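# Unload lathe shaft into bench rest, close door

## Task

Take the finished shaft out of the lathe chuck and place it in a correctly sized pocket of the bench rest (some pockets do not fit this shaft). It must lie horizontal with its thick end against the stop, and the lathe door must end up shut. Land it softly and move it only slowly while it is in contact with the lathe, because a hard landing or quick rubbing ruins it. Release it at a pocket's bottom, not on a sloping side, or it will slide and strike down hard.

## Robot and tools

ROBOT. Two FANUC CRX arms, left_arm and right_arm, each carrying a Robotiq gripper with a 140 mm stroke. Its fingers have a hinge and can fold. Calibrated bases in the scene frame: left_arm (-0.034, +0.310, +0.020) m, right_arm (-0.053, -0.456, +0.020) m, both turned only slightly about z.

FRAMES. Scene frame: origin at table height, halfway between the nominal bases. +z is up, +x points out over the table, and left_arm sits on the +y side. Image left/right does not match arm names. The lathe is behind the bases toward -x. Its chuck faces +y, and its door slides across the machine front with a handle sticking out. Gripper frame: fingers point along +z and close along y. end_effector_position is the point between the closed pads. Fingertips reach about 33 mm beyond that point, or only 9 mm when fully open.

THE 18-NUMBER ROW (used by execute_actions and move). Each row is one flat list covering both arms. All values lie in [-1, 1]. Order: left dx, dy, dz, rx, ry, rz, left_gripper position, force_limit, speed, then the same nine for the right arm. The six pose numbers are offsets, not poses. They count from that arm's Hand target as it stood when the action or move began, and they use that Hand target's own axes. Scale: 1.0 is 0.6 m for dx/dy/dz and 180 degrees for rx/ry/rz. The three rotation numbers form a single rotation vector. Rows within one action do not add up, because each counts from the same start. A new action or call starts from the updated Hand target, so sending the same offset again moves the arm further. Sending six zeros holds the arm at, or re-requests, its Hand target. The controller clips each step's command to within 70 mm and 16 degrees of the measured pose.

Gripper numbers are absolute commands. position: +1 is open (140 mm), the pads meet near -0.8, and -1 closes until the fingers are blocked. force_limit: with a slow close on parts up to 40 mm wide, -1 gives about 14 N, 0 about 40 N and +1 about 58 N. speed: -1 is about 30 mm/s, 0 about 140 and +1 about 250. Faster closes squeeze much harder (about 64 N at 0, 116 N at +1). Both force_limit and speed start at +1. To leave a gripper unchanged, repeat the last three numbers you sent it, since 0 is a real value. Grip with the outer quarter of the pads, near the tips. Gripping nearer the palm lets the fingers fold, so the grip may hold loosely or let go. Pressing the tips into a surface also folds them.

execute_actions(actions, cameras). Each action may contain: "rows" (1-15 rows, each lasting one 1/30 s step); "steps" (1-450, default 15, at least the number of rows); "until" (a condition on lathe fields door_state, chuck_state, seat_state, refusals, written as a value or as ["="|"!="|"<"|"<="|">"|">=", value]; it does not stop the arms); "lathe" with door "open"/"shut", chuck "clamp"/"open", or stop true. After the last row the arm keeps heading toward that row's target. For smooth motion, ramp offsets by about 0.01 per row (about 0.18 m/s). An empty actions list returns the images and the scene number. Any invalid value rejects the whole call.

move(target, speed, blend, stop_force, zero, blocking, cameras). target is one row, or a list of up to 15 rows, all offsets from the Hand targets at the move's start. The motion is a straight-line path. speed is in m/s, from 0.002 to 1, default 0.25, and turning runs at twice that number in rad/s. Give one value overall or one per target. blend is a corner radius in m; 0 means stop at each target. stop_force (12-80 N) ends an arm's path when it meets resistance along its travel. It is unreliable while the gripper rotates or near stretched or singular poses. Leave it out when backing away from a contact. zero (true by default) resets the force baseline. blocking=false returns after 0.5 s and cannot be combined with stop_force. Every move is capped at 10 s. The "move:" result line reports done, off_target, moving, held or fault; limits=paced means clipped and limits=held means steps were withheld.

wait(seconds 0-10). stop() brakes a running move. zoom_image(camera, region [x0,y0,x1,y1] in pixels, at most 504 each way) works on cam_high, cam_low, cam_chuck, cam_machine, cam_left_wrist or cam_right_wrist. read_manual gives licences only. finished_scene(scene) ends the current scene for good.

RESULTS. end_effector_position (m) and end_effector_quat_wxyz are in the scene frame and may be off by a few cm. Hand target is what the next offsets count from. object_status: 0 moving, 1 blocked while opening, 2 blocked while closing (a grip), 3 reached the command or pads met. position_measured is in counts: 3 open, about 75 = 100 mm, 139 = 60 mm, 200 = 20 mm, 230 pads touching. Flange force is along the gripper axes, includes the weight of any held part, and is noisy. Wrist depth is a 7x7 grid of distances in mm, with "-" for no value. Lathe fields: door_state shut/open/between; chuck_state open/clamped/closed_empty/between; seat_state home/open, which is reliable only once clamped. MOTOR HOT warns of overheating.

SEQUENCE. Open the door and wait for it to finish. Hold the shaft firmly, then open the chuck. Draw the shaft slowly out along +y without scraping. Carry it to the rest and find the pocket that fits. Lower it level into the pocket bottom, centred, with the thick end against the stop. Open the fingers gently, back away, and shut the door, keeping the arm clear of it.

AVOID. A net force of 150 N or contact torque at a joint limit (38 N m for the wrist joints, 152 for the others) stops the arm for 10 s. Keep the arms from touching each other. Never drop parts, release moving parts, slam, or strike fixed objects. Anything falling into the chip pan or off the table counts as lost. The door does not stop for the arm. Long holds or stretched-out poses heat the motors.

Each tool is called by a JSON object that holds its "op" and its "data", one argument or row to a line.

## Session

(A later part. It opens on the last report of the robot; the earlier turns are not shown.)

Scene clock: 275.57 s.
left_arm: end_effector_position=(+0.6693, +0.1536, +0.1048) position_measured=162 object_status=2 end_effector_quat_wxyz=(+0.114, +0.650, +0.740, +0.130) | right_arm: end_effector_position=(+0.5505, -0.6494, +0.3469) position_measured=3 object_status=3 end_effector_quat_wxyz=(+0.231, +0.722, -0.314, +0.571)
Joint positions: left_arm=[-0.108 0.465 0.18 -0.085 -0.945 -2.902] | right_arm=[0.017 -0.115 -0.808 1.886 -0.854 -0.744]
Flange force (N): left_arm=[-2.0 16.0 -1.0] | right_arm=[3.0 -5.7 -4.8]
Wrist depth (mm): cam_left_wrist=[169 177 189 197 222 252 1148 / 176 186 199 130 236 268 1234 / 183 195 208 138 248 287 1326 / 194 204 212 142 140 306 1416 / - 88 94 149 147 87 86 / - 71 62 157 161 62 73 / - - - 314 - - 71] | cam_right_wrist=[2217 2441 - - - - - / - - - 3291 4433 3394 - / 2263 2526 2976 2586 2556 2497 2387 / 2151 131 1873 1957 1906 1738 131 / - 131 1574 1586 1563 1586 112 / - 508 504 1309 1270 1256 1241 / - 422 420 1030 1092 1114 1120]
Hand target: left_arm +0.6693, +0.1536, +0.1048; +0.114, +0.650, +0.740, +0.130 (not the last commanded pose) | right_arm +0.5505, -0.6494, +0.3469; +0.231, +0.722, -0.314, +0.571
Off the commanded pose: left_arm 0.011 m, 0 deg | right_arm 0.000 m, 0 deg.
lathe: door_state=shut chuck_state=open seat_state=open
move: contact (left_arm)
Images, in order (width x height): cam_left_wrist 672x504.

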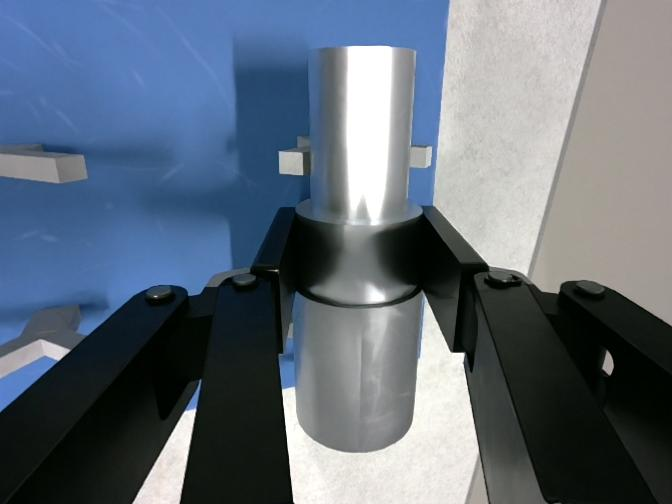

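{"op": "move", "data": {
  "target": [
    [0,0.0017,-0.0047,0,0,0,-0.97,0.6,-1,0,0,0,0,0,0,1,1,1],
    [0,0.0056,-0.0033,0,0,0,-0.97,0.6,-1,0,0,0,0,0,0,1,1,1]
  ],
  "speed": 0.01
}}

{"op": "move", "data": {
  "target": [0,-0.0091,0.0251,0,0,0,-0.97,0.6,-1,0,0,0,0,0,0,1,1,1],
  "speed": 0.005,
  "stop_force": 12,
  "cameras": ["cam_left_wrist"]
}}

Scene clock: 324.23 s.
left_arm: end_effector_position=(+0.6717, +0.1539, +0.1078) position_measured=162 object_status=2 end_effector_quat_wxyz=(+0.114, +0.650, +0.740, +0.130) | right_arm: end_effector_position=(+0.5505, -0.6494, +0.3469) position_measured=3 object_status=3 end_effector_quat_wxyz=(+0.231, +0.722, -0.314, +0.571)
Joint positions: left_arm=[-0.107 0.468 0.191 -0.084 -0.954 -2.903] | right_arm=[0.017 -0.115 -0.808 1.886 -0.854 -0.744]
Flange force (N): left_arm=[-3.8 4.5 10.1] | right_arm=[3.1 -5.6 -4.7]
Wrist depth (mm): cam_left_wrist=[171 179 192 200 227 256 1148 / 179 187 201 130 238 272 1254 / 186 197 210 138 262 292 1319 / 197 207 215 142 140 311 1442 / - 88 94 149 145 87 86 / - 72 62 159 162 62 73 / - - - 317 - - 71] | cam_right_wrist=[- 1795 4259 3745 - - - / - - - 3148 3561 3620 2858 / - 2858 2715 2556 2497 2649 2414 / 2263 131 1975 1957 2089 1752 130 / - 131 1646 1552 1710 1519 112 / - 504 491 1293 1317 1285 1256 / - 423 417 1103 1108 1108 1108]
Hand target: left_arm +0.6717, +0.1539, +0.1078; +0.114, +0.650, +0.740, +0.130 | right_arm +0.5505, -0.6494, +0.3469; +0.231, +0.722, -0.314, +0.571
Off the commanded pose: left_arm 0.000 m, 0 deg | right_arm 0.000 m, 0 deg.
lathe: door_state=shut chuck_state=open seat_state=open
move: done

Scene clock: 325.97 s.
left_arm: end_effector_position=(+0.6718, +0.1539, +0.1022) position_measured=162 object_status=2 end_effector_quat_wxyz=(+0.115, +0.650, +0.740, +0.130) | right_arm: end_effector_position=(+0.5505, -0.6494, +0.3469) position_measured=3 object_status=3 end_effector_quat_wxyz=(+0.231, +0.722, -0.314, +0.571)
Joint positions: left_arm=[-0.107 0.472 0.184 -0.084 -0.942 -2.902] | right_arm=[0.017 -0.115 -0.808 1.886 -0.854 -0.744]
Flange force (N): left_arm=[-2.1 13.8 -0.9] | right_arm=[2.9 -5.2 -4.3]
Wrist depth (mm): cam_left_wrist=[167 175 187 195 217 249 1143 / 175 183 196 130 231 267 1234 / 183 192 205 138 246 286 1342 / 192 203 209 143 139 306 1452 / - 88 94 149 147 87 86 / - 71 62 158 161 62 73 / - - - 310 - - 71] | cam_right_wrist=[- 2976 - - - - - / - 2682 3561 3745 3291 - - / 2387 2469 2617 2586 2556 2089 2469 / 2194 131 2011 2011 1940 147 124 / - 131 1586 1552 1519 1498 112 / - 510 491 1325 1375 1285 1227 / - 423 419 1086 1200 1200 1103]
Hand target: left_arm +0.6718, +0.1539, +0.1022; +0.115, +0.650, +0.740, +0.130 (not the last commanded pose) | right_arm +0.5505, -0.6494, +0.3469; +0.231, +0.722, -0.314, +0.571
Off the commanded pose: left_arm 0.010 m, 0 deg | right_arm 0.000 m, 0 deg.
lathe: door_state=shut chuck_state=open seat_state=open
move: contact (left_arm)
Images, in order (width x height): cam_left_wrist 672x504.

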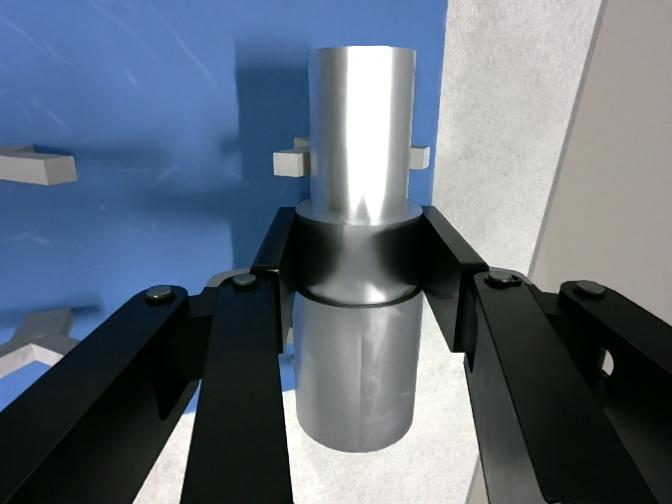

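{"op": "move", "data": {
  "target": [
    [0,0.0017,-0.0047,0,0,0,-0.97,0.6,-1,0,0,0,0,0,0,1,1,1],
    [0,0.0056,-0.0033,0,0,0,-0.97,0.6,-1,0,0,0,0,0,0,1,1,1]
  ],
  "speed": 0.01
}}

{"op": "move", "data": {
  "target": [0,-0.0091,0.0251,0,0,0,-0.97,0.6,-1,0,0,0,0,0,0,1,1,1],
  "speed": 0.005,
  "stop_force": 12,
  "cameras": ["cam_left_wrist","cam_high","cam_low"]
}}

{"op": "zoom_image", "data": {
  "camera": "cam_high",
  "region": [240, 220, 350, 310]
}}

{"op": "zoom_image", "data": {
  "camera": "cam_low",
  "region": [310, 210, 410, 280]
}}

Scene clock: 346.57 s.
left_arm: end_effector_position=(+0.6743, +0.1542, +0.1052) position_measured=162 object_status=2 end_effector_quat_wxyz=(+0.115, +0.650, +0.740, +0.130) | right_arm: end_effector_position=(+0.5505, -0.6494, +0.3469) position_measured=3 object_status=3 end_effector_quat_wxyz=(+0.231, +0.722, -0.314, +0.571)
Joint positions: left_arm=[-0.106 0.476 0.196 -0.084 -0.95 -2.904] | right_arm=[0.017 -0.115 -0.808 1.886 -0.854 -0.744]
Flange force (N): left_arm=[-2.8 2.4 9.1] | right_arm=[3.2 -4.7 -4.2]
Wrist depth (mm): cam_left_wrist=[169 177 189 197 225 253 1154 / 177 186 199 130 236 268 1215 / 185 195 208 138 259 288 1289 / 194 205 212 143 139 304 1461 / - 88 94 149 145 87 86 / - 71 62 159 162 62 73 / - - - 312 - - 71] | cam_right_wrist=[- - - - - - - / - - - 3017 3342 2896 - / 2069 2526 2682 2497 2497 2311 2414 / 2194 131 1993 1975 1922 1738 131 / - 131 1552 1857 1586 1552 112 / - 1270 508 1301 1301 1263 1248 / - 408 430 1114 1114 1149 -]
Hand target: left_arm +0.6743, +0.1542, +0.1052; +0.115, +0.650, +0.740, +0.130 | right_arm +0.5505, -0.6494, +0.3469; +0.231, +0.722, -0.314, +0.571
Off the commanded pose: left_arm 0.000 m, 0 deg | right_arm 0.000 m, 0 deg.
lathe: door_state=shut chuck_state=open seat_state=open
move: done

Scene clock: 348.33 s.
left_arm: end_effector_position=(+0.6744, +0.1542, +0.0996) position_measured=162 object_status=2 end_effector_quat_wxyz=(+0.115, +0.650, +0.740, +0.130) | right_arm: end_effector_position=(+0.5505, -0.6494, +0.3469) position_measured=3 object_status=3 end_effector_quat_wxyz=(+0.231, +0.722, -0.314, +0.571)
Joint positions: left_arm=[-0.106 0.48 0.188 -0.084 -0.938 -2.903] | right_arm=[0.017 -0.115 -0.808 1.886 -0.854 -0.744]
Flange force (N): left_arm=[-2.3 14.0 -1.3] | right_arm=[3.2 -5.5 -4.7]
Wrist depth (mm): cam_left_wrist=[165 173 185 192 215 247 1131 / 172 181 194 130 228 262 1228 / 181 190 203 138 242 282 1319 / 190 200 207 142 140 302 1433 / - 88 94 149 146 87 86 / - 71 62 157 161 62 73 / - - - 307 - - 71] | cam_right_wrist=[- - 3504 - - - - / - - - 3561 - 2976 - / 2263 2469 2556 2715 2617 2617 2387 / 2151 131 2151 1975 1993 1766 131 / - 131 1498 1574 1478 1541 112 / - 510 506 1325 1333 1263 1256 / - 423 419 1081 1120 1114 1108]
Hand target: left_arm +0.6744, +0.1542, +0.0996; +0.115, +0.650, +0.740, +0.130 (not the last commanded pose) | right_arm +0.5505, -0.6494, +0.3469; +0.231, +0.722, -0.314, +0.571
Off the commanded pose: left_arm 0.010 m, 0 deg | right_arm 0.000 m, 0 deg.
lathe: door_state=shut chuck_state=open seat_state=open
move: contact (left_arm)
Images, in order (width x height): cam_high 504x504, cam_low 504x504, cam_left_wrist 672x504.

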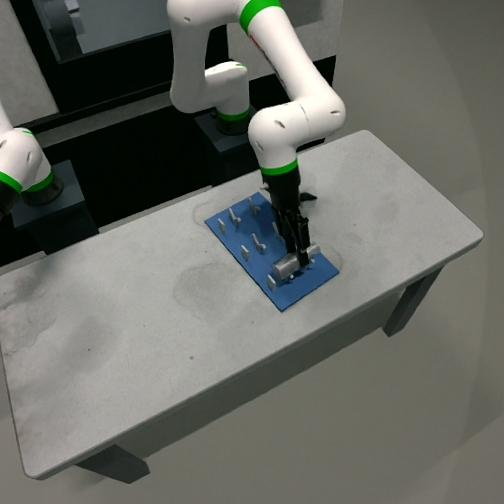

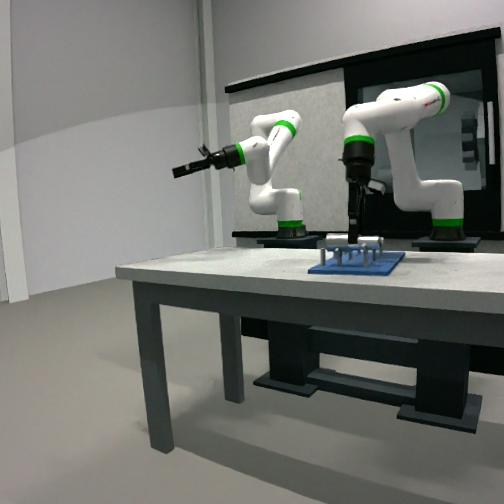

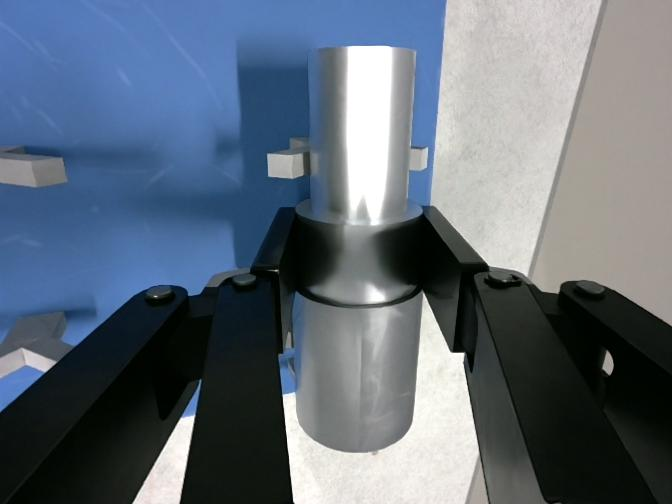

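Scaled by 4.582 from the camera's 504x504 image, which has a finer 720x720 frame.

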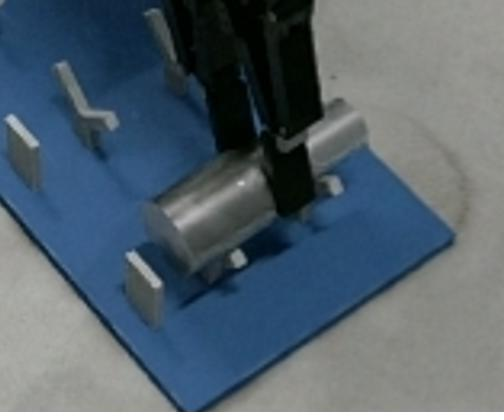

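Scaled by 5.040 from the camera's 504x504 image, which has a finer 720x720 frame.

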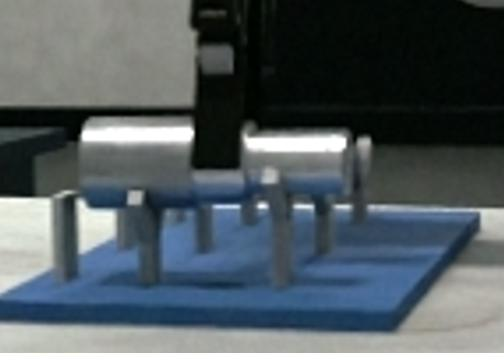

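{"op": "zoom_image", "data": {
  "camera": "cam_left_wrist",
  "region": [240, 250, 480, 490]
}}

Scaled by 2.100 from the camera's 672x504 image, which has a finer 960x720 frame.

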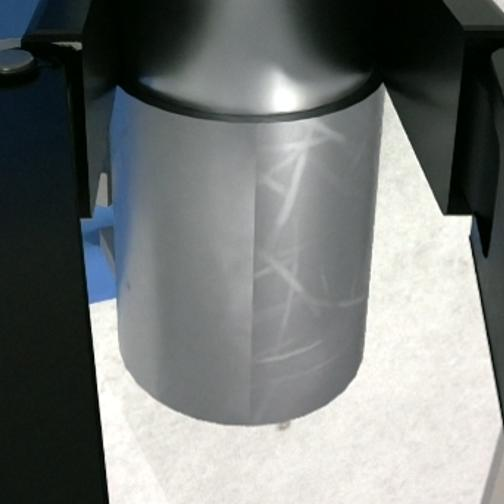

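{"op": "move", "data": {
  "target": [
    [0,0.0017,-0.0047,0,0,0,-0.97,0.6,-1,0,0,0,0,0,0,1,1,1],
    [0,0.0045,-0.0037,0,0,0,-0.97,0.6,-1,0,0,0,0,0,0,1,1,1]
  ],
  "speed": 0.01
}}

{"op": "move", "data": {
  "target": [0,-0.0091,0.0251,0,0,0,-0.97,0.6,-1,0,0,0,0,0,0,1,1,1],
  "speed": 0.005,
  "stop_force": 12,
  "cameras": ["cam_left_wrist","cam_high","cam_low"]
}}

{"op": "zoom_image", "data": {
  "camera": "cam_high",
  "region": [240, 220, 350, 310]
}}

{"op": "zoom_image", "data": {
  "camera": "cam_left_wrist",
  "region": [200, 80, 480, 360]
}}

Scene clock: 411.47 s.
left_arm: end_effector_position=(+0.6761, +0.1544, +0.1026) position_measured=162 object_status=2 end_effector_quat_wxyz=(+0.115, +0.650, +0.740, +0.130) | right_arm: end_effector_position=(+0.5505, -0.6494, +0.3469) position_measured=3 object_status=3 end_effector_quat_wxyz=(+0.231, +0.722, -0.314, +0.571)
Joint positions: left_arm=[-0.106 0.481 0.198 -0.084 -0.946 -2.904] | right_arm=[0.017 -0.115 -0.808 1.886 -0.854 -0.744]
Flange force (N): left_arm=[-3.6 3.5 9.9] | right_arm=[3.1 -5.8 -5.0]
Wrist depth (mm): cam_left_wrist=[167 174 187 195 219 249 1148 / 174 183 197 130 229 266 1228 / 183 192 205 138 255 286 1334 / 192 202 210 142 139 305 1425 / - 88 94 149 145 87 86 / - 71 62 159 162 62 73 / - - - 309 - - 71] | cam_right_wrist=[- - 2715 3291 - - - / 2785 2469 2526 3682 3620 2976 - / 3017 2497 2617 2586 2497 2649 2089 / 2217 131 2011 1889 1940 1738 131 / - 114 1621 1563 1563 1541 112 / - 490 508 1341 1439 1285 1248 / - 424 419 1081 1114 1103 1120]
Hand target: left_arm +0.6762, +0.1544, +0.1026; +0.115, +0.650, +0.740, +0.130 | right_arm +0.5505, -0.6494, +0.3469; +0.231, +0.722, -0.314, +0.571
Off the commanded pose: left_arm 0.000 m, 0 deg | right_arm 0.000 m, 0 deg.
lathe: door_state=shut chuck_state=open seat_state=open
move: done

Scene clock: 412.60 s.
left_arm: end_effector_position=(+0.6762, +0.1544, +0.1000) position_measured=162 object_status=2 end_effector_quat_wxyz=(+0.115, +0.650, +0.740, +0.130) | right_arm: end_effector_position=(+0.5505, -0.6494, +0.3469) position_measured=3 object_status=3 end_effector_quat_wxyz=(+0.231, +0.722, -0.314, +0.571)
Joint positions: left_arm=[-0.106 0.483 0.194 -0.084 -0.941 -2.904] | right_arm=[0.017 -0.115 -0.808 1.886 -0.854 -0.744]
Flange force (N): left_arm=[3.0 -1.2 -16.5] | right_arm=[3.3 -5.4 -5.0]
Wrist depth (mm): cam_left_wrist=[165 173 185 192 218 247 1154 / 173 181 194 130 226 264 1208 / 180 190 203 138 253 281 1304 / 190 200 208 142 140 303 1416 / - 88 94 148 147 87 86 / - 72 62 158 161 62 73 / - - - 306 - - 71] | cam_right_wrist=[- - - - - - 2976 / - - 3561 3950 3811 3620 - / 2217 2556 2526 2682 2556 - 2287 / 2172 131 1957 1873 2011 1697 131 / - 114 1586 1633 1530 1530 112 / - 510 506 1317 1293 1278 - / - 422 417 442 1097 1103 1092]
Hand target: left_arm +0.6762, +0.1544, +0.1000; +0.115, +0.650, +0.740, +0.130 (not the last commanded pose) | right_arm +0.5505, -0.6494, +0.3469; +0.231, +0.722, -0.314, +0.571
Off the commanded pose: left_arm 0.013 m, 0 deg | right_arm 0.000 m, 0 deg.
lathe: door_state=shut chuck_state=open seat_state=open
move: contact (left_arm)
Images, in order (width x height): cam_high 504x504, cam_low 504x504, cam_left_wrist 672x504.

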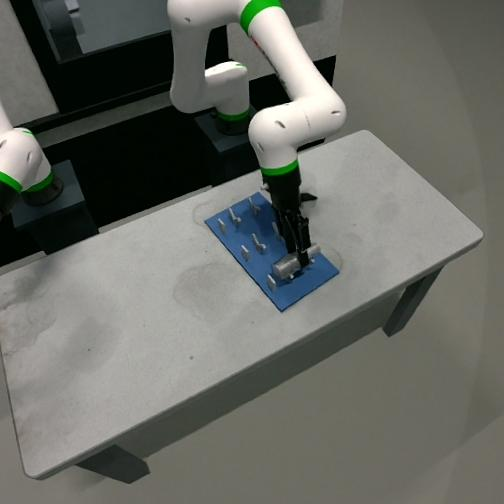

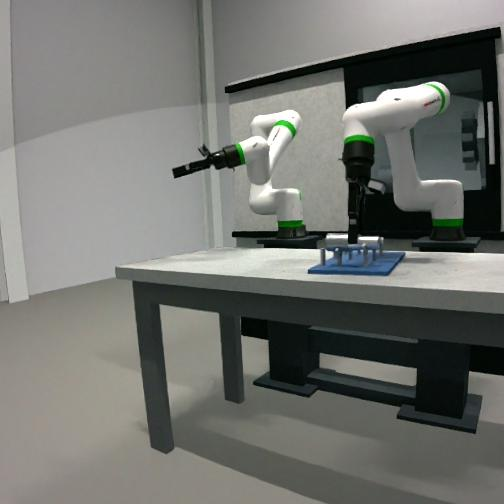

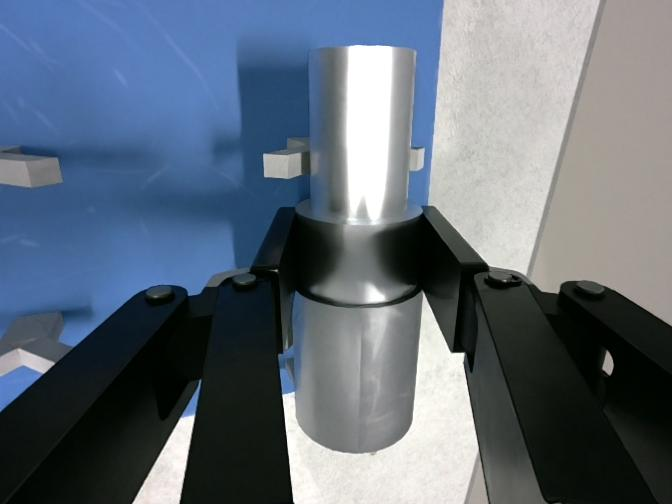

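Scaled by 4.582 from the camera's 504x504 image, which has a finer 720x720 frame.

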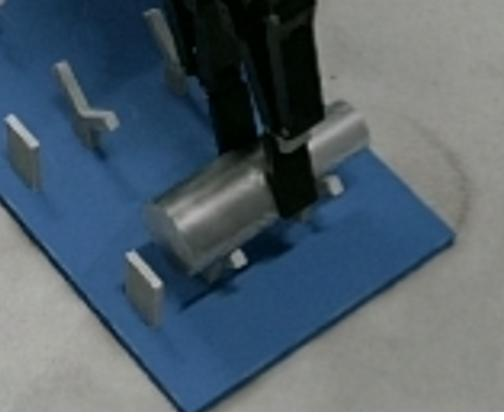

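Scaled by 1.800 from the camera's 672x504 image, which has a finer 960x720 frame.

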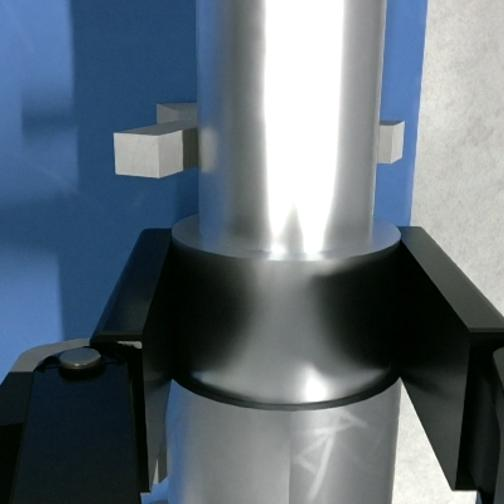

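{"op": "move", "data": {
  "target": [
    [0,0.0009,-0.0026,0,0,0,-0.97,0.6,-1,0,0,0,0,0,0,1,1,1],
    [0,-0.0006,-0.0031,0,0,0,-0.97,0.6,-1,0,0,0,0,0,0,1,1,1]
  ],
  "speed": 0.01
}}

{"op": "move", "data": {
  "target": [-0.035,0,0,0,0,0,-0.97,0.6,-1,0,0,0,0,0,0,1,1,1],
  "speed": 0.006,
  "stop_force": 12,
  "cameras": ["cam_left_wrist","cam_high"]
}}

{"op": "zoom_image", "data": {
  "camera": "cam_high",
  "region": [240, 220, 350, 310]
}}

Scene clock: 425.37 s.
left_arm: end_effector_position=(+0.6752, +0.1543, +0.1017) position_measured=162 object_status=2 end_effector_quat_wxyz=(+0.115, +0.650, +0.740, +0.130) | right_arm: end_effector_position=(+0.5505, -0.6494, +0.3469) position_measured=3 object_status=3 end_effector_quat_wxyz=(+0.231, +0.722, -0.314, +0.571)
Joint positions: left_arm=[-0.106 0.48 0.194 -0.084 -0.943 -2.904] | right_arm=[0.017 -0.115 -0.808 1.886 -0.854 -0.744]
Flange force (N): left_arm=[-2.2 1.8 10.1] | right_arm=[3.3 -4.8 -4.8]
Wrist depth (mm): cam_left_wrist=[166 174 186 195 218 248 1137 / 174 182 195 130 229 264 1228 / 182 191 204 138 254 285 1326 / 191 202 208 142 140 304 1470 / - 88 94 149 145 87 86 / - 71 62 159 162 62 73 / - - - 308 - - 70] | cam_right_wrist=[2526 - - - - - - / 2311 - - 3504 3620 2896 - / 2469 2526 2586 2649 2526 2526 2387 / 2151 131 1993 1957 1975 1752 131 / - 122 1621 1552 1684 1519 113 / - 1293 508 1317 1317 1325 1200 / - 406 419 1086 1149 1049 1120]
Hand target: left_arm +0.6752, +0.1543, +0.1017; +0.115, +0.650, +0.740, +0.130 | right_arm +0.5505, -0.6494, +0.3469; +0.231, +0.722, -0.314, +0.571
Off the commanded pose: left_arm 0.000 m, 0 deg | right_arm 0.000 m, 0 deg.
lathe: door_state=shut chuck_state=open seat_state=open
move: done

Scene clock: 428.57 s.
left_arm: end_effector_position=(+0.6772, +0.1392, +0.1017) position_measured=162 object_status=2 end_effector_quat_wxyz=(+0.115, +0.650, +0.740, +0.131) | right_arm: end_effector_position=(+0.5505, -0.6494, +0.3469) position_measured=3 object_status=3 end_effector_quat_wxyz=(+0.231, +0.722, -0.314, +0.571)
Joint positions: left_arm=[-0.131 0.495 0.219 -0.094 -0.955 -2.875] | right_arm=[0.017 -0.115 -0.808 1.886 -0.854 -0.744]
Flange force (N): left_arm=[16.2 4.7 4.6] | right_arm=[3.5 -5.3 -4.8]
Wrist depth (mm): cam_left_wrist=[166 174 186 196 219 248 1184 / 174 182 194 130 230 264 1208 / 182 191 206 138 254 283 1311 / 191 202 209 143 139 305 1425 / - 88 94 149 145 87 86 / - 71 62 159 162 62 73 / - - - 306 - - 70] | cam_right_wrist=[- - - 3950 - - - / - - - 2821 3060 3745 2497 / 2785 2109 2586 2617 2682 2586 2069 / 2239 131 1975 1975 1906 1738 131 / - 122 1574 1586 1541 1530 112 / - 506 494 1309 1325 1317 1200 / - 423 420 1081 1120 1097 1120]
Hand target: left_arm +0.6772, +0.1391, +0.1017; +0.115, +0.650, +0.740, +0.131 (not the last commanded pose) | right_arm +0.5505, -0.6494, +0.3469; +0.231, +0.722, -0.314, +0.571
Off the commanded pose: left_arm 0.006 m, 0 deg | right_arm 0.000 m, 0 deg.
lathe: door_state=shut chuck_state=open seat_state=open
move: contact (left_arm)
Images, in order (width x height): cam_high 504x504, cam_left_wrist 672x504.

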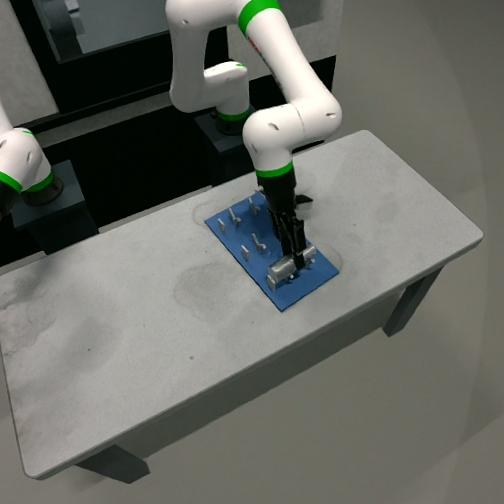

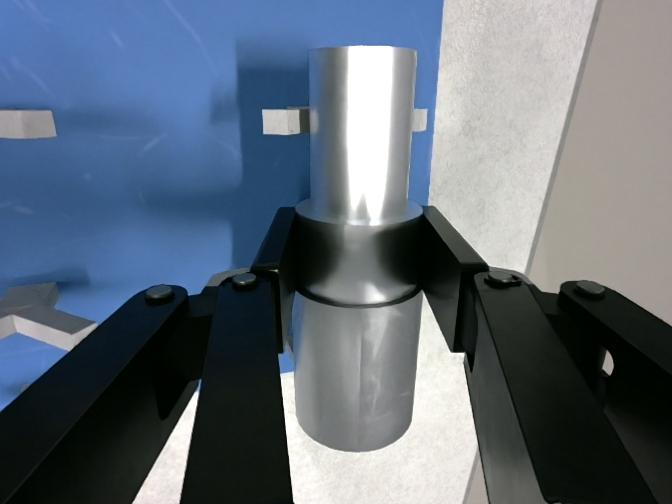

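Scaled by 4.582 from the camera's 504x504 image, which has a finer 720x720 frame.

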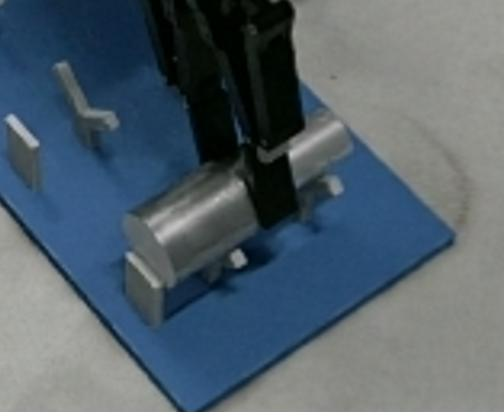

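{"op": "move", "data": {
  "target": [0.0009,0,0,0,0,0,-0.97,0.6,-1,0,0,0,0,0,0,1,1,1],
  "speed": 0.01
}}

{"op": "move", "data": {
  "target": [0,-0.0091,0.0251,0,0,0,-0.97,0.6,-1,0,0,0,0,0,0,1,1,1],
  "speed": 0.004,
  "stop_force": 12,
  "cameras": ["cam_left_wrist","cam_low"]
}}

{"op": "zoom_image", "data": {
  "camera": "cam_low",
  "region": [310, 210, 410, 280]
}}

Scene clock: 441.33 s.
left_arm: end_effector_position=(+0.6772, +0.1396, +0.1017) position_measured=162 object_status=2 end_effector_quat_wxyz=(+0.115, +0.650, +0.740, +0.131) | right_arm: end_effector_position=(+0.5505, -0.6494, +0.3469) position_measured=3 object_status=3 end_effector_quat_wxyz=(+0.231, +0.722, -0.314, +0.571)
Joint positions: left_arm=[-0.13 0.495 0.218 -0.093 -0.955 -2.876] | right_arm=[0.017 -0.115 -0.808 1.886 -0.854 -0.744]
Flange force (N): left_arm=[2.0 4.1 7.7] | right_arm=[3.2 -5.5 -4.8]
Wrist depth (mm): cam_left_wrist=[166 174 186 194 219 248 1154 / 174 183 194 130 229 264 1248 / 182 192 206 138 255 283 1319 / 191 202 209 142 140 304 1433 / - 88 94 149 145 87 86 / - 72 62 159 162 62 73 / - - - 309 - - 71] | cam_right_wrist=[- - 3195 - - - - / 2556 - 4099 3745 3448 4177 - / 2387 2821 2715 2089 2586 2497 2469 / 2151 131 1993 1873 1922 1781 131 / - 122 1597 - 1519 - 112 / - 512 484 1248 1325 1293 1214 / - 424 413 442 1126 1137 1103]
Hand target: left_arm +0.6772, +0.1397, +0.1017; +0.115, +0.650, +0.740, +0.131 | right_arm +0.5505, -0.6494, +0.3469; +0.231, +0.722, -0.314, +0.571
Off the commanded pose: left_arm 0.000 m, 0 deg | right_arm 0.000 m, 0 deg.
lathe: door_state=shut chuck_state=open seat_state=open
move: done

Scene clock: 442.47 s.
left_arm: end_effector_position=(+0.6772, +0.1397, +0.0996) position_measured=162 object_status=2 end_effector_quat_wxyz=(+0.115, +0.650, +0.740, +0.131) | right_arm: end_effector_position=(+0.5505, -0.6494, +0.3469) position_measured=3 object_status=3 end_effector_quat_wxyz=(+0.231, +0.722, -0.314, +0.571)
Joint positions: left_arm=[-0.13 0.496 0.215 -0.094 -0.951 -2.875] | right_arm=[0.017 -0.115 -0.808 1.886 -0.854 -0.744]
Flange force (N): left_arm=[9.3 2.7 -10.3] | right_arm=[3.2 -5.4 -4.7]
Wrist depth (mm): cam_left_wrist=[165 173 184 193 217 247 1143 / 172 181 194 131 227 263 1234 / 180 190 204 138 242 281 1311 / 190 199 207 142 139 303 1461 / - 88 94 148 146 87 86 / - 72 62 159 161 62 73 / - - - 305 - - 71] | cam_right_wrist=[- 2311 - - 4099 - - / - - - 3950 3561 2649 - / 1857 2497 2785 2617 2617 2441 2130 / 2151 131 2069 1922 1993 1724 131 / - 114 1586 1574 1488 1519 112 / - 480 506 1301 1309 1358 1214 / - 422 419 443 1207 1120 -]
Hand target: left_arm +0.6772, +0.1397, +0.0996; +0.115, +0.650, +0.740, +0.131 (not the last commanded pose) | right_arm +0.5505, -0.6494, +0.3469; +0.231, +0.722, -0.314, +0.571
Off the commanded pose: left_arm 0.014 m, 0 deg | right_arm 0.000 m, 0 deg.
lathe: door_state=shut chuck_state=open seat_state=open
move: contact (left_arm)
Images, in order (width x height): cam_low 504x504, cam_left_wrist 672x504.

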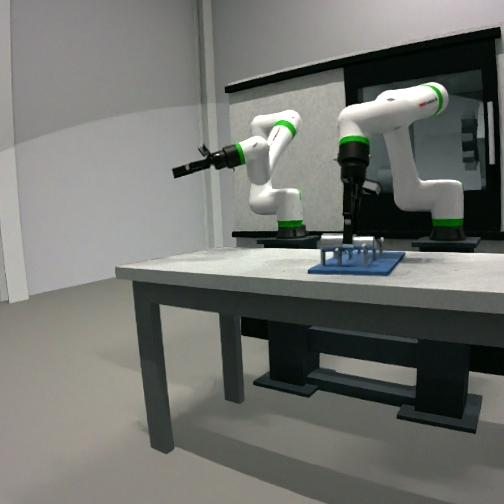

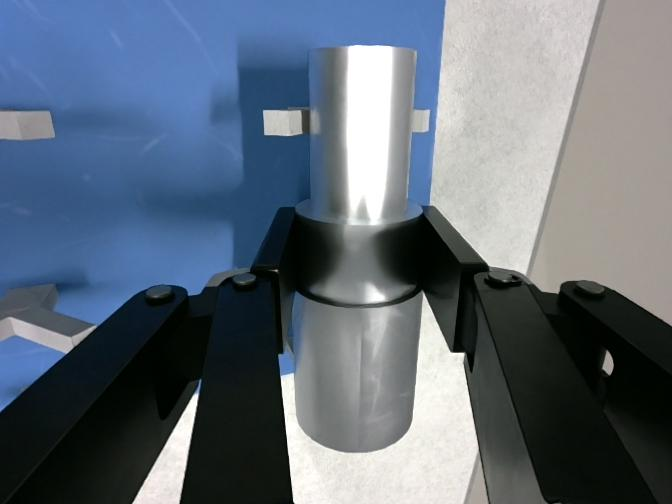

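Scaled by 5.040 from the camera's 504x504 image, which has a finer 720x720 frame.

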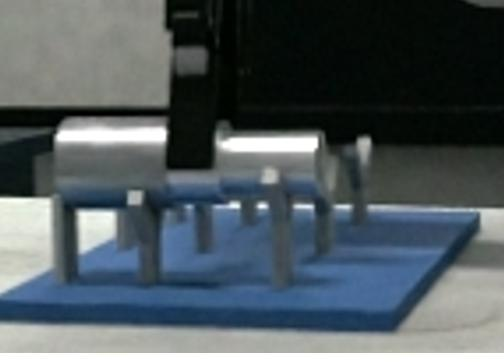

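{"op": "move", "data": {
  "target": [0.0008,-0.0001,-0.0027,0,0,0,-0.97,0.6,-1,0,0,0,0,0,0,1,1,1],
  "speed": 0.01,
  "cameras": ["cam_high"]
}}

{"op": "zoom_image", "data": {
  "camera": "cam_high",
  "region": [255, 240, 325, 300]
}}

{"op": "move", "data": {
  "target": [0,-0.0091,0.0251,0,0,0,-0.97,0.6,-1,0,0,0,0,0,0,1,1,1],
  "speed": 0.003,
  "stop_force": 12
}}

Scene clock: 471.87 s.
left_arm: end_effector_position=(+0.6765, +0.1401, +0.1011) position_measured=162 object_status=2 end_effector_quat_wxyz=(+0.115, +0.650, +0.740, +0.131) | right_arm: end_effector_position=(+0.5505, -0.6494, +0.3469) position_measured=3 object_status=3 end_effector_quat_wxyz=(+0.231, +0.722, -0.314, +0.571)
Joint positions: left_arm=[-0.13 0.493 0.215 -0.093 -0.953 -2.876] | right_arm=[0.017 -0.115 -0.808 1.886 -0.854 -0.744]
Flange force (N): left_arm=[-3.8 4.5 9.9] | right_arm=[3.1 -5.9 -4.5]
Wrist depth (mm): cam_left_wrist=[166 173 185 193 219 248 1148 / 173 181 193 131 228 265 1221 / 181 191 206 137 242 284 1282 / 190 201 208 142 139 298 1433 / - 88 94 148 145 87 86 / - 71 62 159 162 62 73 / - - - 306 - - 71] | cam_right_wrist=[- - - - 4023 - - / - - - 4433 4259 3620 - / 1940 2311 2858 2617 2387 2750 2497 / - 131 1873 1957 1873 1752 131 / - 131 1671 1519 1468 1530 112 / - 509 486 1384 1256 1278 1263 / - 427 419 432 1120 1108 1162]
Hand target: left_arm +0.6765, +0.1401, +0.1011; +0.115, +0.650, +0.740, +0.131 | right_arm +0.5505, -0.6494, +0.3469; +0.231, +0.722, -0.314, +0.571
Off the commanded pose: left_arm 0.000 m, 0 deg | right_arm 0.000 m, 0 deg.
lathe: door_state=shut chuck_state=open seat_state=open
move: done
Images, in order (width x height): cam_high 504x504.

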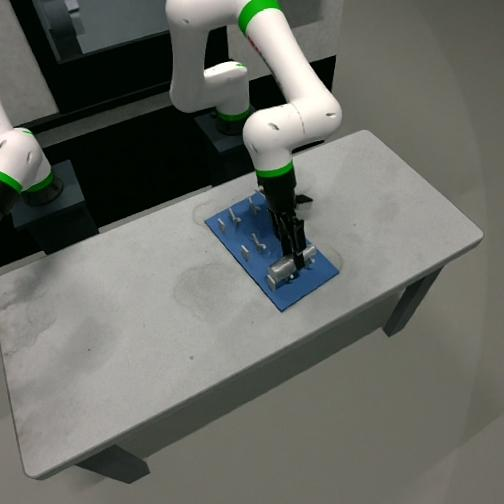

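Scaled by 7.200 from the camera's 504x504 image, which has a finer 720x720 frame.

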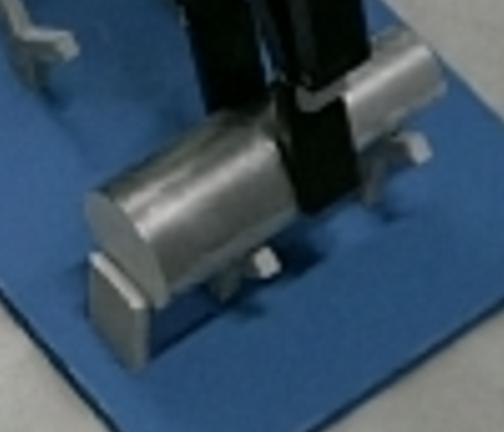

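Scene clock: 473.13 s.
left_arm: end_effector_position=(+0.6766, +0.1401, +0.0992) position_measured=162 object_status=2 end_effector_quat_wxyz=(+0.115, +0.649, +0.740, +0.131) | right_arm: end_effector_position=(+0.5505, -0.6494, +0.3469) position_measured=3 object_status=3 end_effector_quat_wxyz=(+0.231, +0.722, -0.314, +0.571)
Joint positions: left_arm=[-0.13 0.495 0.212 -0.094 -0.949 -2.876] | right_arm=[0.017 -0.115 -0.808 1.886 -0.854 -0.744]
Flange force (N): left_arm=[-1.2 14.2 -4.0] | right_arm=[2.8 -5.5 -4.7]
Wrist depth (mm): cam_left_wrist=[164 172 184 192 218 246 1160 / 171 181 194 131 227 263 1228 / 180 189 204 138 242 282 1311 / 189 200 206 142 139 302 1452 / - 88 94 149 147 87 86 / - 72 62 157 162 62 73 / - - - 306 - - 71] | cam_right_wrist=[- - - - 4433 3060 - / - - - 3017 5298 3291 - / 2497 2287 2682 3060 2387 2469 2441 / 2151 131 1993 1766 1940 1752 131 / - 122 1621 1586 1574 1541 112 / - 510 494 - 1263 1358 1248 / - 423 418 1097 1131 1097 1120]
Hand target: left_arm +0.6766, +0.1401, +0.0992; +0.115, +0.649, +0.740, +0.131 (not the last commanded pose) | right_arm +0.5505, -0.6494, +0.3469; +0.231, +0.722, -0.314, +0.571
Off the commanded pose: left_arm 0.014 m, 0 deg | right_arm 0.000 m, 0 deg.
lathe: door_state=shut chuck_state=open seat_state=open
move: contact (left_arm)

{"op": "execute_actions", "data": {
  "actions": [
    {"rows":[[0,0,0,0,0,0,0.2,0.6,-1,0,0,0,0,0,0,1,1,1]],"steps":75}
  ],
  "cameras": ["cam_left_wrist"]
}}

{"op": "move", "data": {
  "target": [0,0,-0.25,0,0,0,0.2,0.6,-1,0,0,0,0,0,0,1,1,1],
  "speed": 0.1,
  "cameras": ["all"]
}}

{"op": "zoom_image", "data": {
  "camera": "cam_high",
  "region": [255, 240, 325, 300]
}}

{"op": "zoom_image", "data": {
  "camera": "cam_low",
  "region": [310, 210, 410, 280]
}}

{"op": "zoom_image", "data": {
  "camera": "cam_left_wrist",
  "region": [250, 50, 550, 350]
}}

Scene clock: 484.07 s.
left_arm: end_effector_position=(+0.6766, +0.1401, +0.0992) position_measured=104 object_status=3 end_effector_quat_wxyz=(+0.115, +0.649, +0.740, +0.131) | right_arm: end_effector_position=(+0.5505, -0.6494, +0.3469) position_measured=3 object_status=3 end_effector_quat_wxyz=(+0.231, +0.722, -0.314, +0.571)
Joint positions: left_arm=[-0.13 0.495 0.212 -0.094 -0.949 -2.876] | right_arm=[0.017 -0.115 -0.808 1.886 -0.854 -0.744]
Flange force (N): left_arm=[-3.2 5.4 4.2] | right_arm=[3.4 -5.0 -5.2]
Wrist depth (mm): cam_left_wrist=[164 172 184 192 214 245 1131 / 172 181 194 130 227 261 1234 / 180 190 204 138 241 280 1304 / 189 197 143 141 152 138 1399 / - 82 176 148 287 109 87 / - 66 257 158 318 - - / - - 279 305 344 - -] | cam_right_wrist=[- - - - - - - / - - - 3682 3195 3291 - / 2441 2586 2617 2497 2556 2469 - / 2194 131 1957 2011 2011 1724 131 / - 131 1597 1530 1478 1488 112 / - 1349 504 1309 1309 - - / - 421 419 1108 1131 1108 1103]
Hand target: left_arm +0.6766, +0.1401, +0.0992; +0.115, +0.649, +0.740, +0.131 | right_arm +0.5505, -0.6494, +0.3469; +0.231, +0.722, -0.314, +0.571
Off the commanded pose: left_arm 0.000 m, 0 deg | right_arm 0.000 m, 0 deg.
lathe: door_state=shut chuck_state=open seat_state=open
Images, in order (width x height): cam_left_wrist 672x504.

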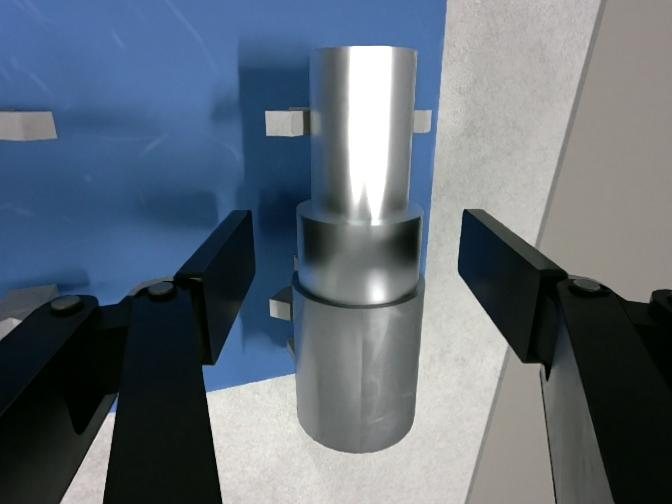

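Scene clock: 485.97 s.
left_arm: end_effector_position=(+0.6257, +0.1334, +0.2401) position_measured=104 object_status=3 end_effector_quat_wxyz=(+0.115, +0.649, +0.740, +0.131) | right_arm: end_effector_position=(+0.5505, -0.6494, +0.3469) position_measured=3 object_status=3 end_effector_quat_wxyz=(+0.231, +0.722, -0.314, +0.571)
Joint positions: left_arm=[-0.15 0.315 0.296 -0.088 -1.213 -2.88] | right_arm=[0.017 -0.115 -0.808 1.886 -0.854 -0.744]
Flange force (N): left_arm=[-3.0 5.6 2.1] | right_arm=[3.2 -5.8 -4.6]
Wrist depth (mm): cam_left_wrist=[272 286 306 333 370 1190 1304 / 283 298 324 278 391 1254 1374 / 299 317 339 285 417 1334 1499 / 313 324 143 301 427 138 1625 / - 82 396 431 469 109 87 / - 65 423 461 505 - - / - - 453 497 1603 - -] | cam_right_wrist=[- 2217 - - 2976 - - / - - - 4023 3242 2049 - / - 2649 2649 2556 2556 2469 2263 / 2287 131 1957 1993 1906 1766 124 / - 131 1519 1552 1597 1541 112 / - 494 504 1309 1341 1301 - / - 423 420 1103 1010 1092 -]
Hand target: left_arm +0.6257, +0.1334, +0.2401; +0.115, +0.649, +0.740, +0.131 | right_arm +0.5505, -0.6494, +0.3469; +0.231, +0.722, -0.314, +0.571
Off the commanded pose: left_arm 0.000 m, 0 deg | right_arm 0.000 m, 0 deg.
lathe: door_state=shut chuck_state=open seat_state=open
move: done

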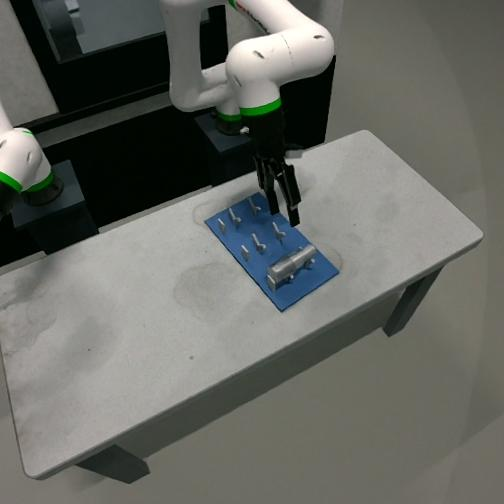

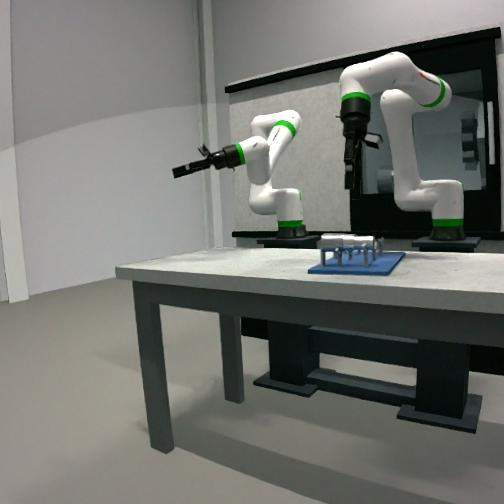

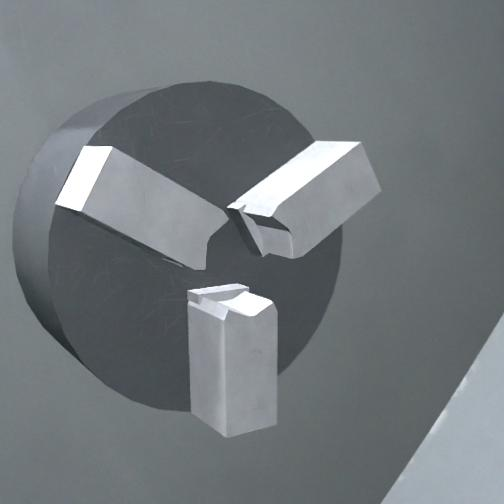

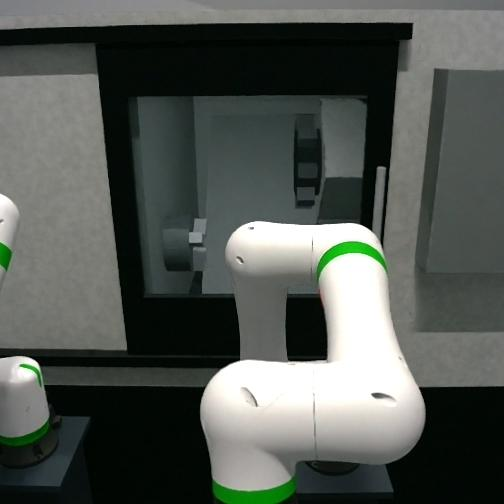

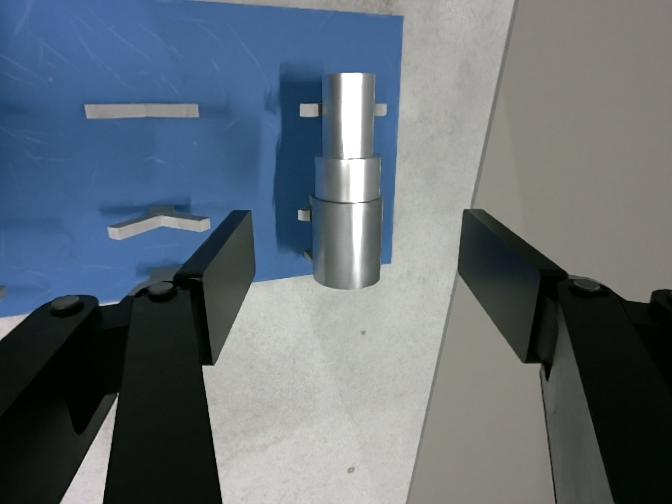

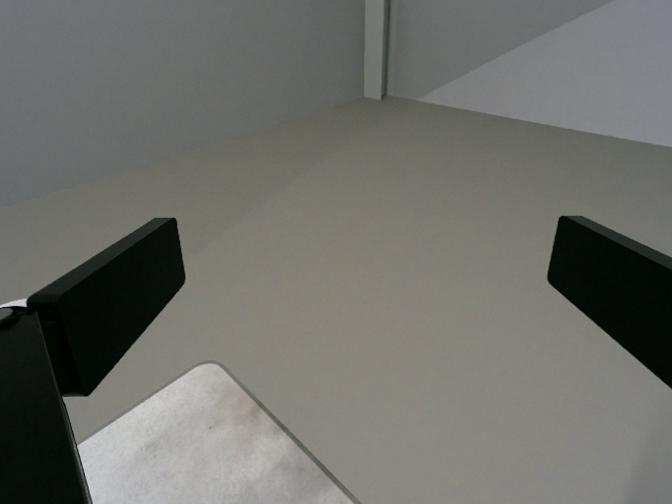

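Scaled by 7.200 from the camera's 504x504 image, which has a finer 720x720 frame.

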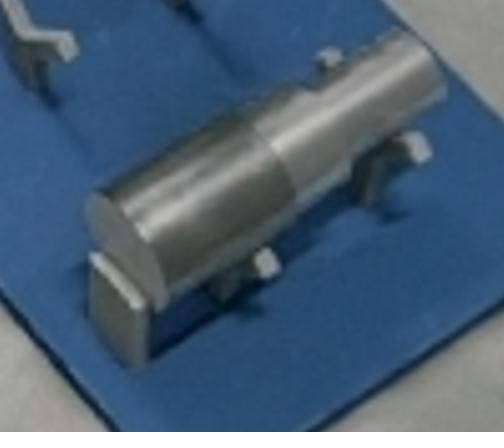

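Scaled by 5.040 from the camera's 504x504 image, which has a finer 720x720 frame.

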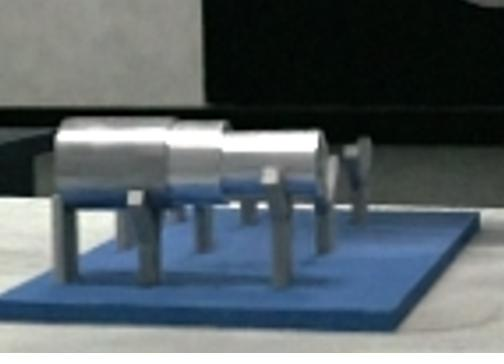

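Scaled by 1.680 from the camera's 672x504 image, which has a finer 960x720 frame.

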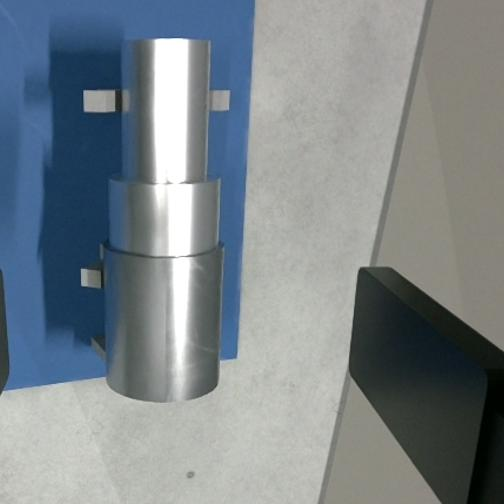

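{"op": "finished_scene", "data": {
  "scene": 2
}}

The scene is finished: the task was done.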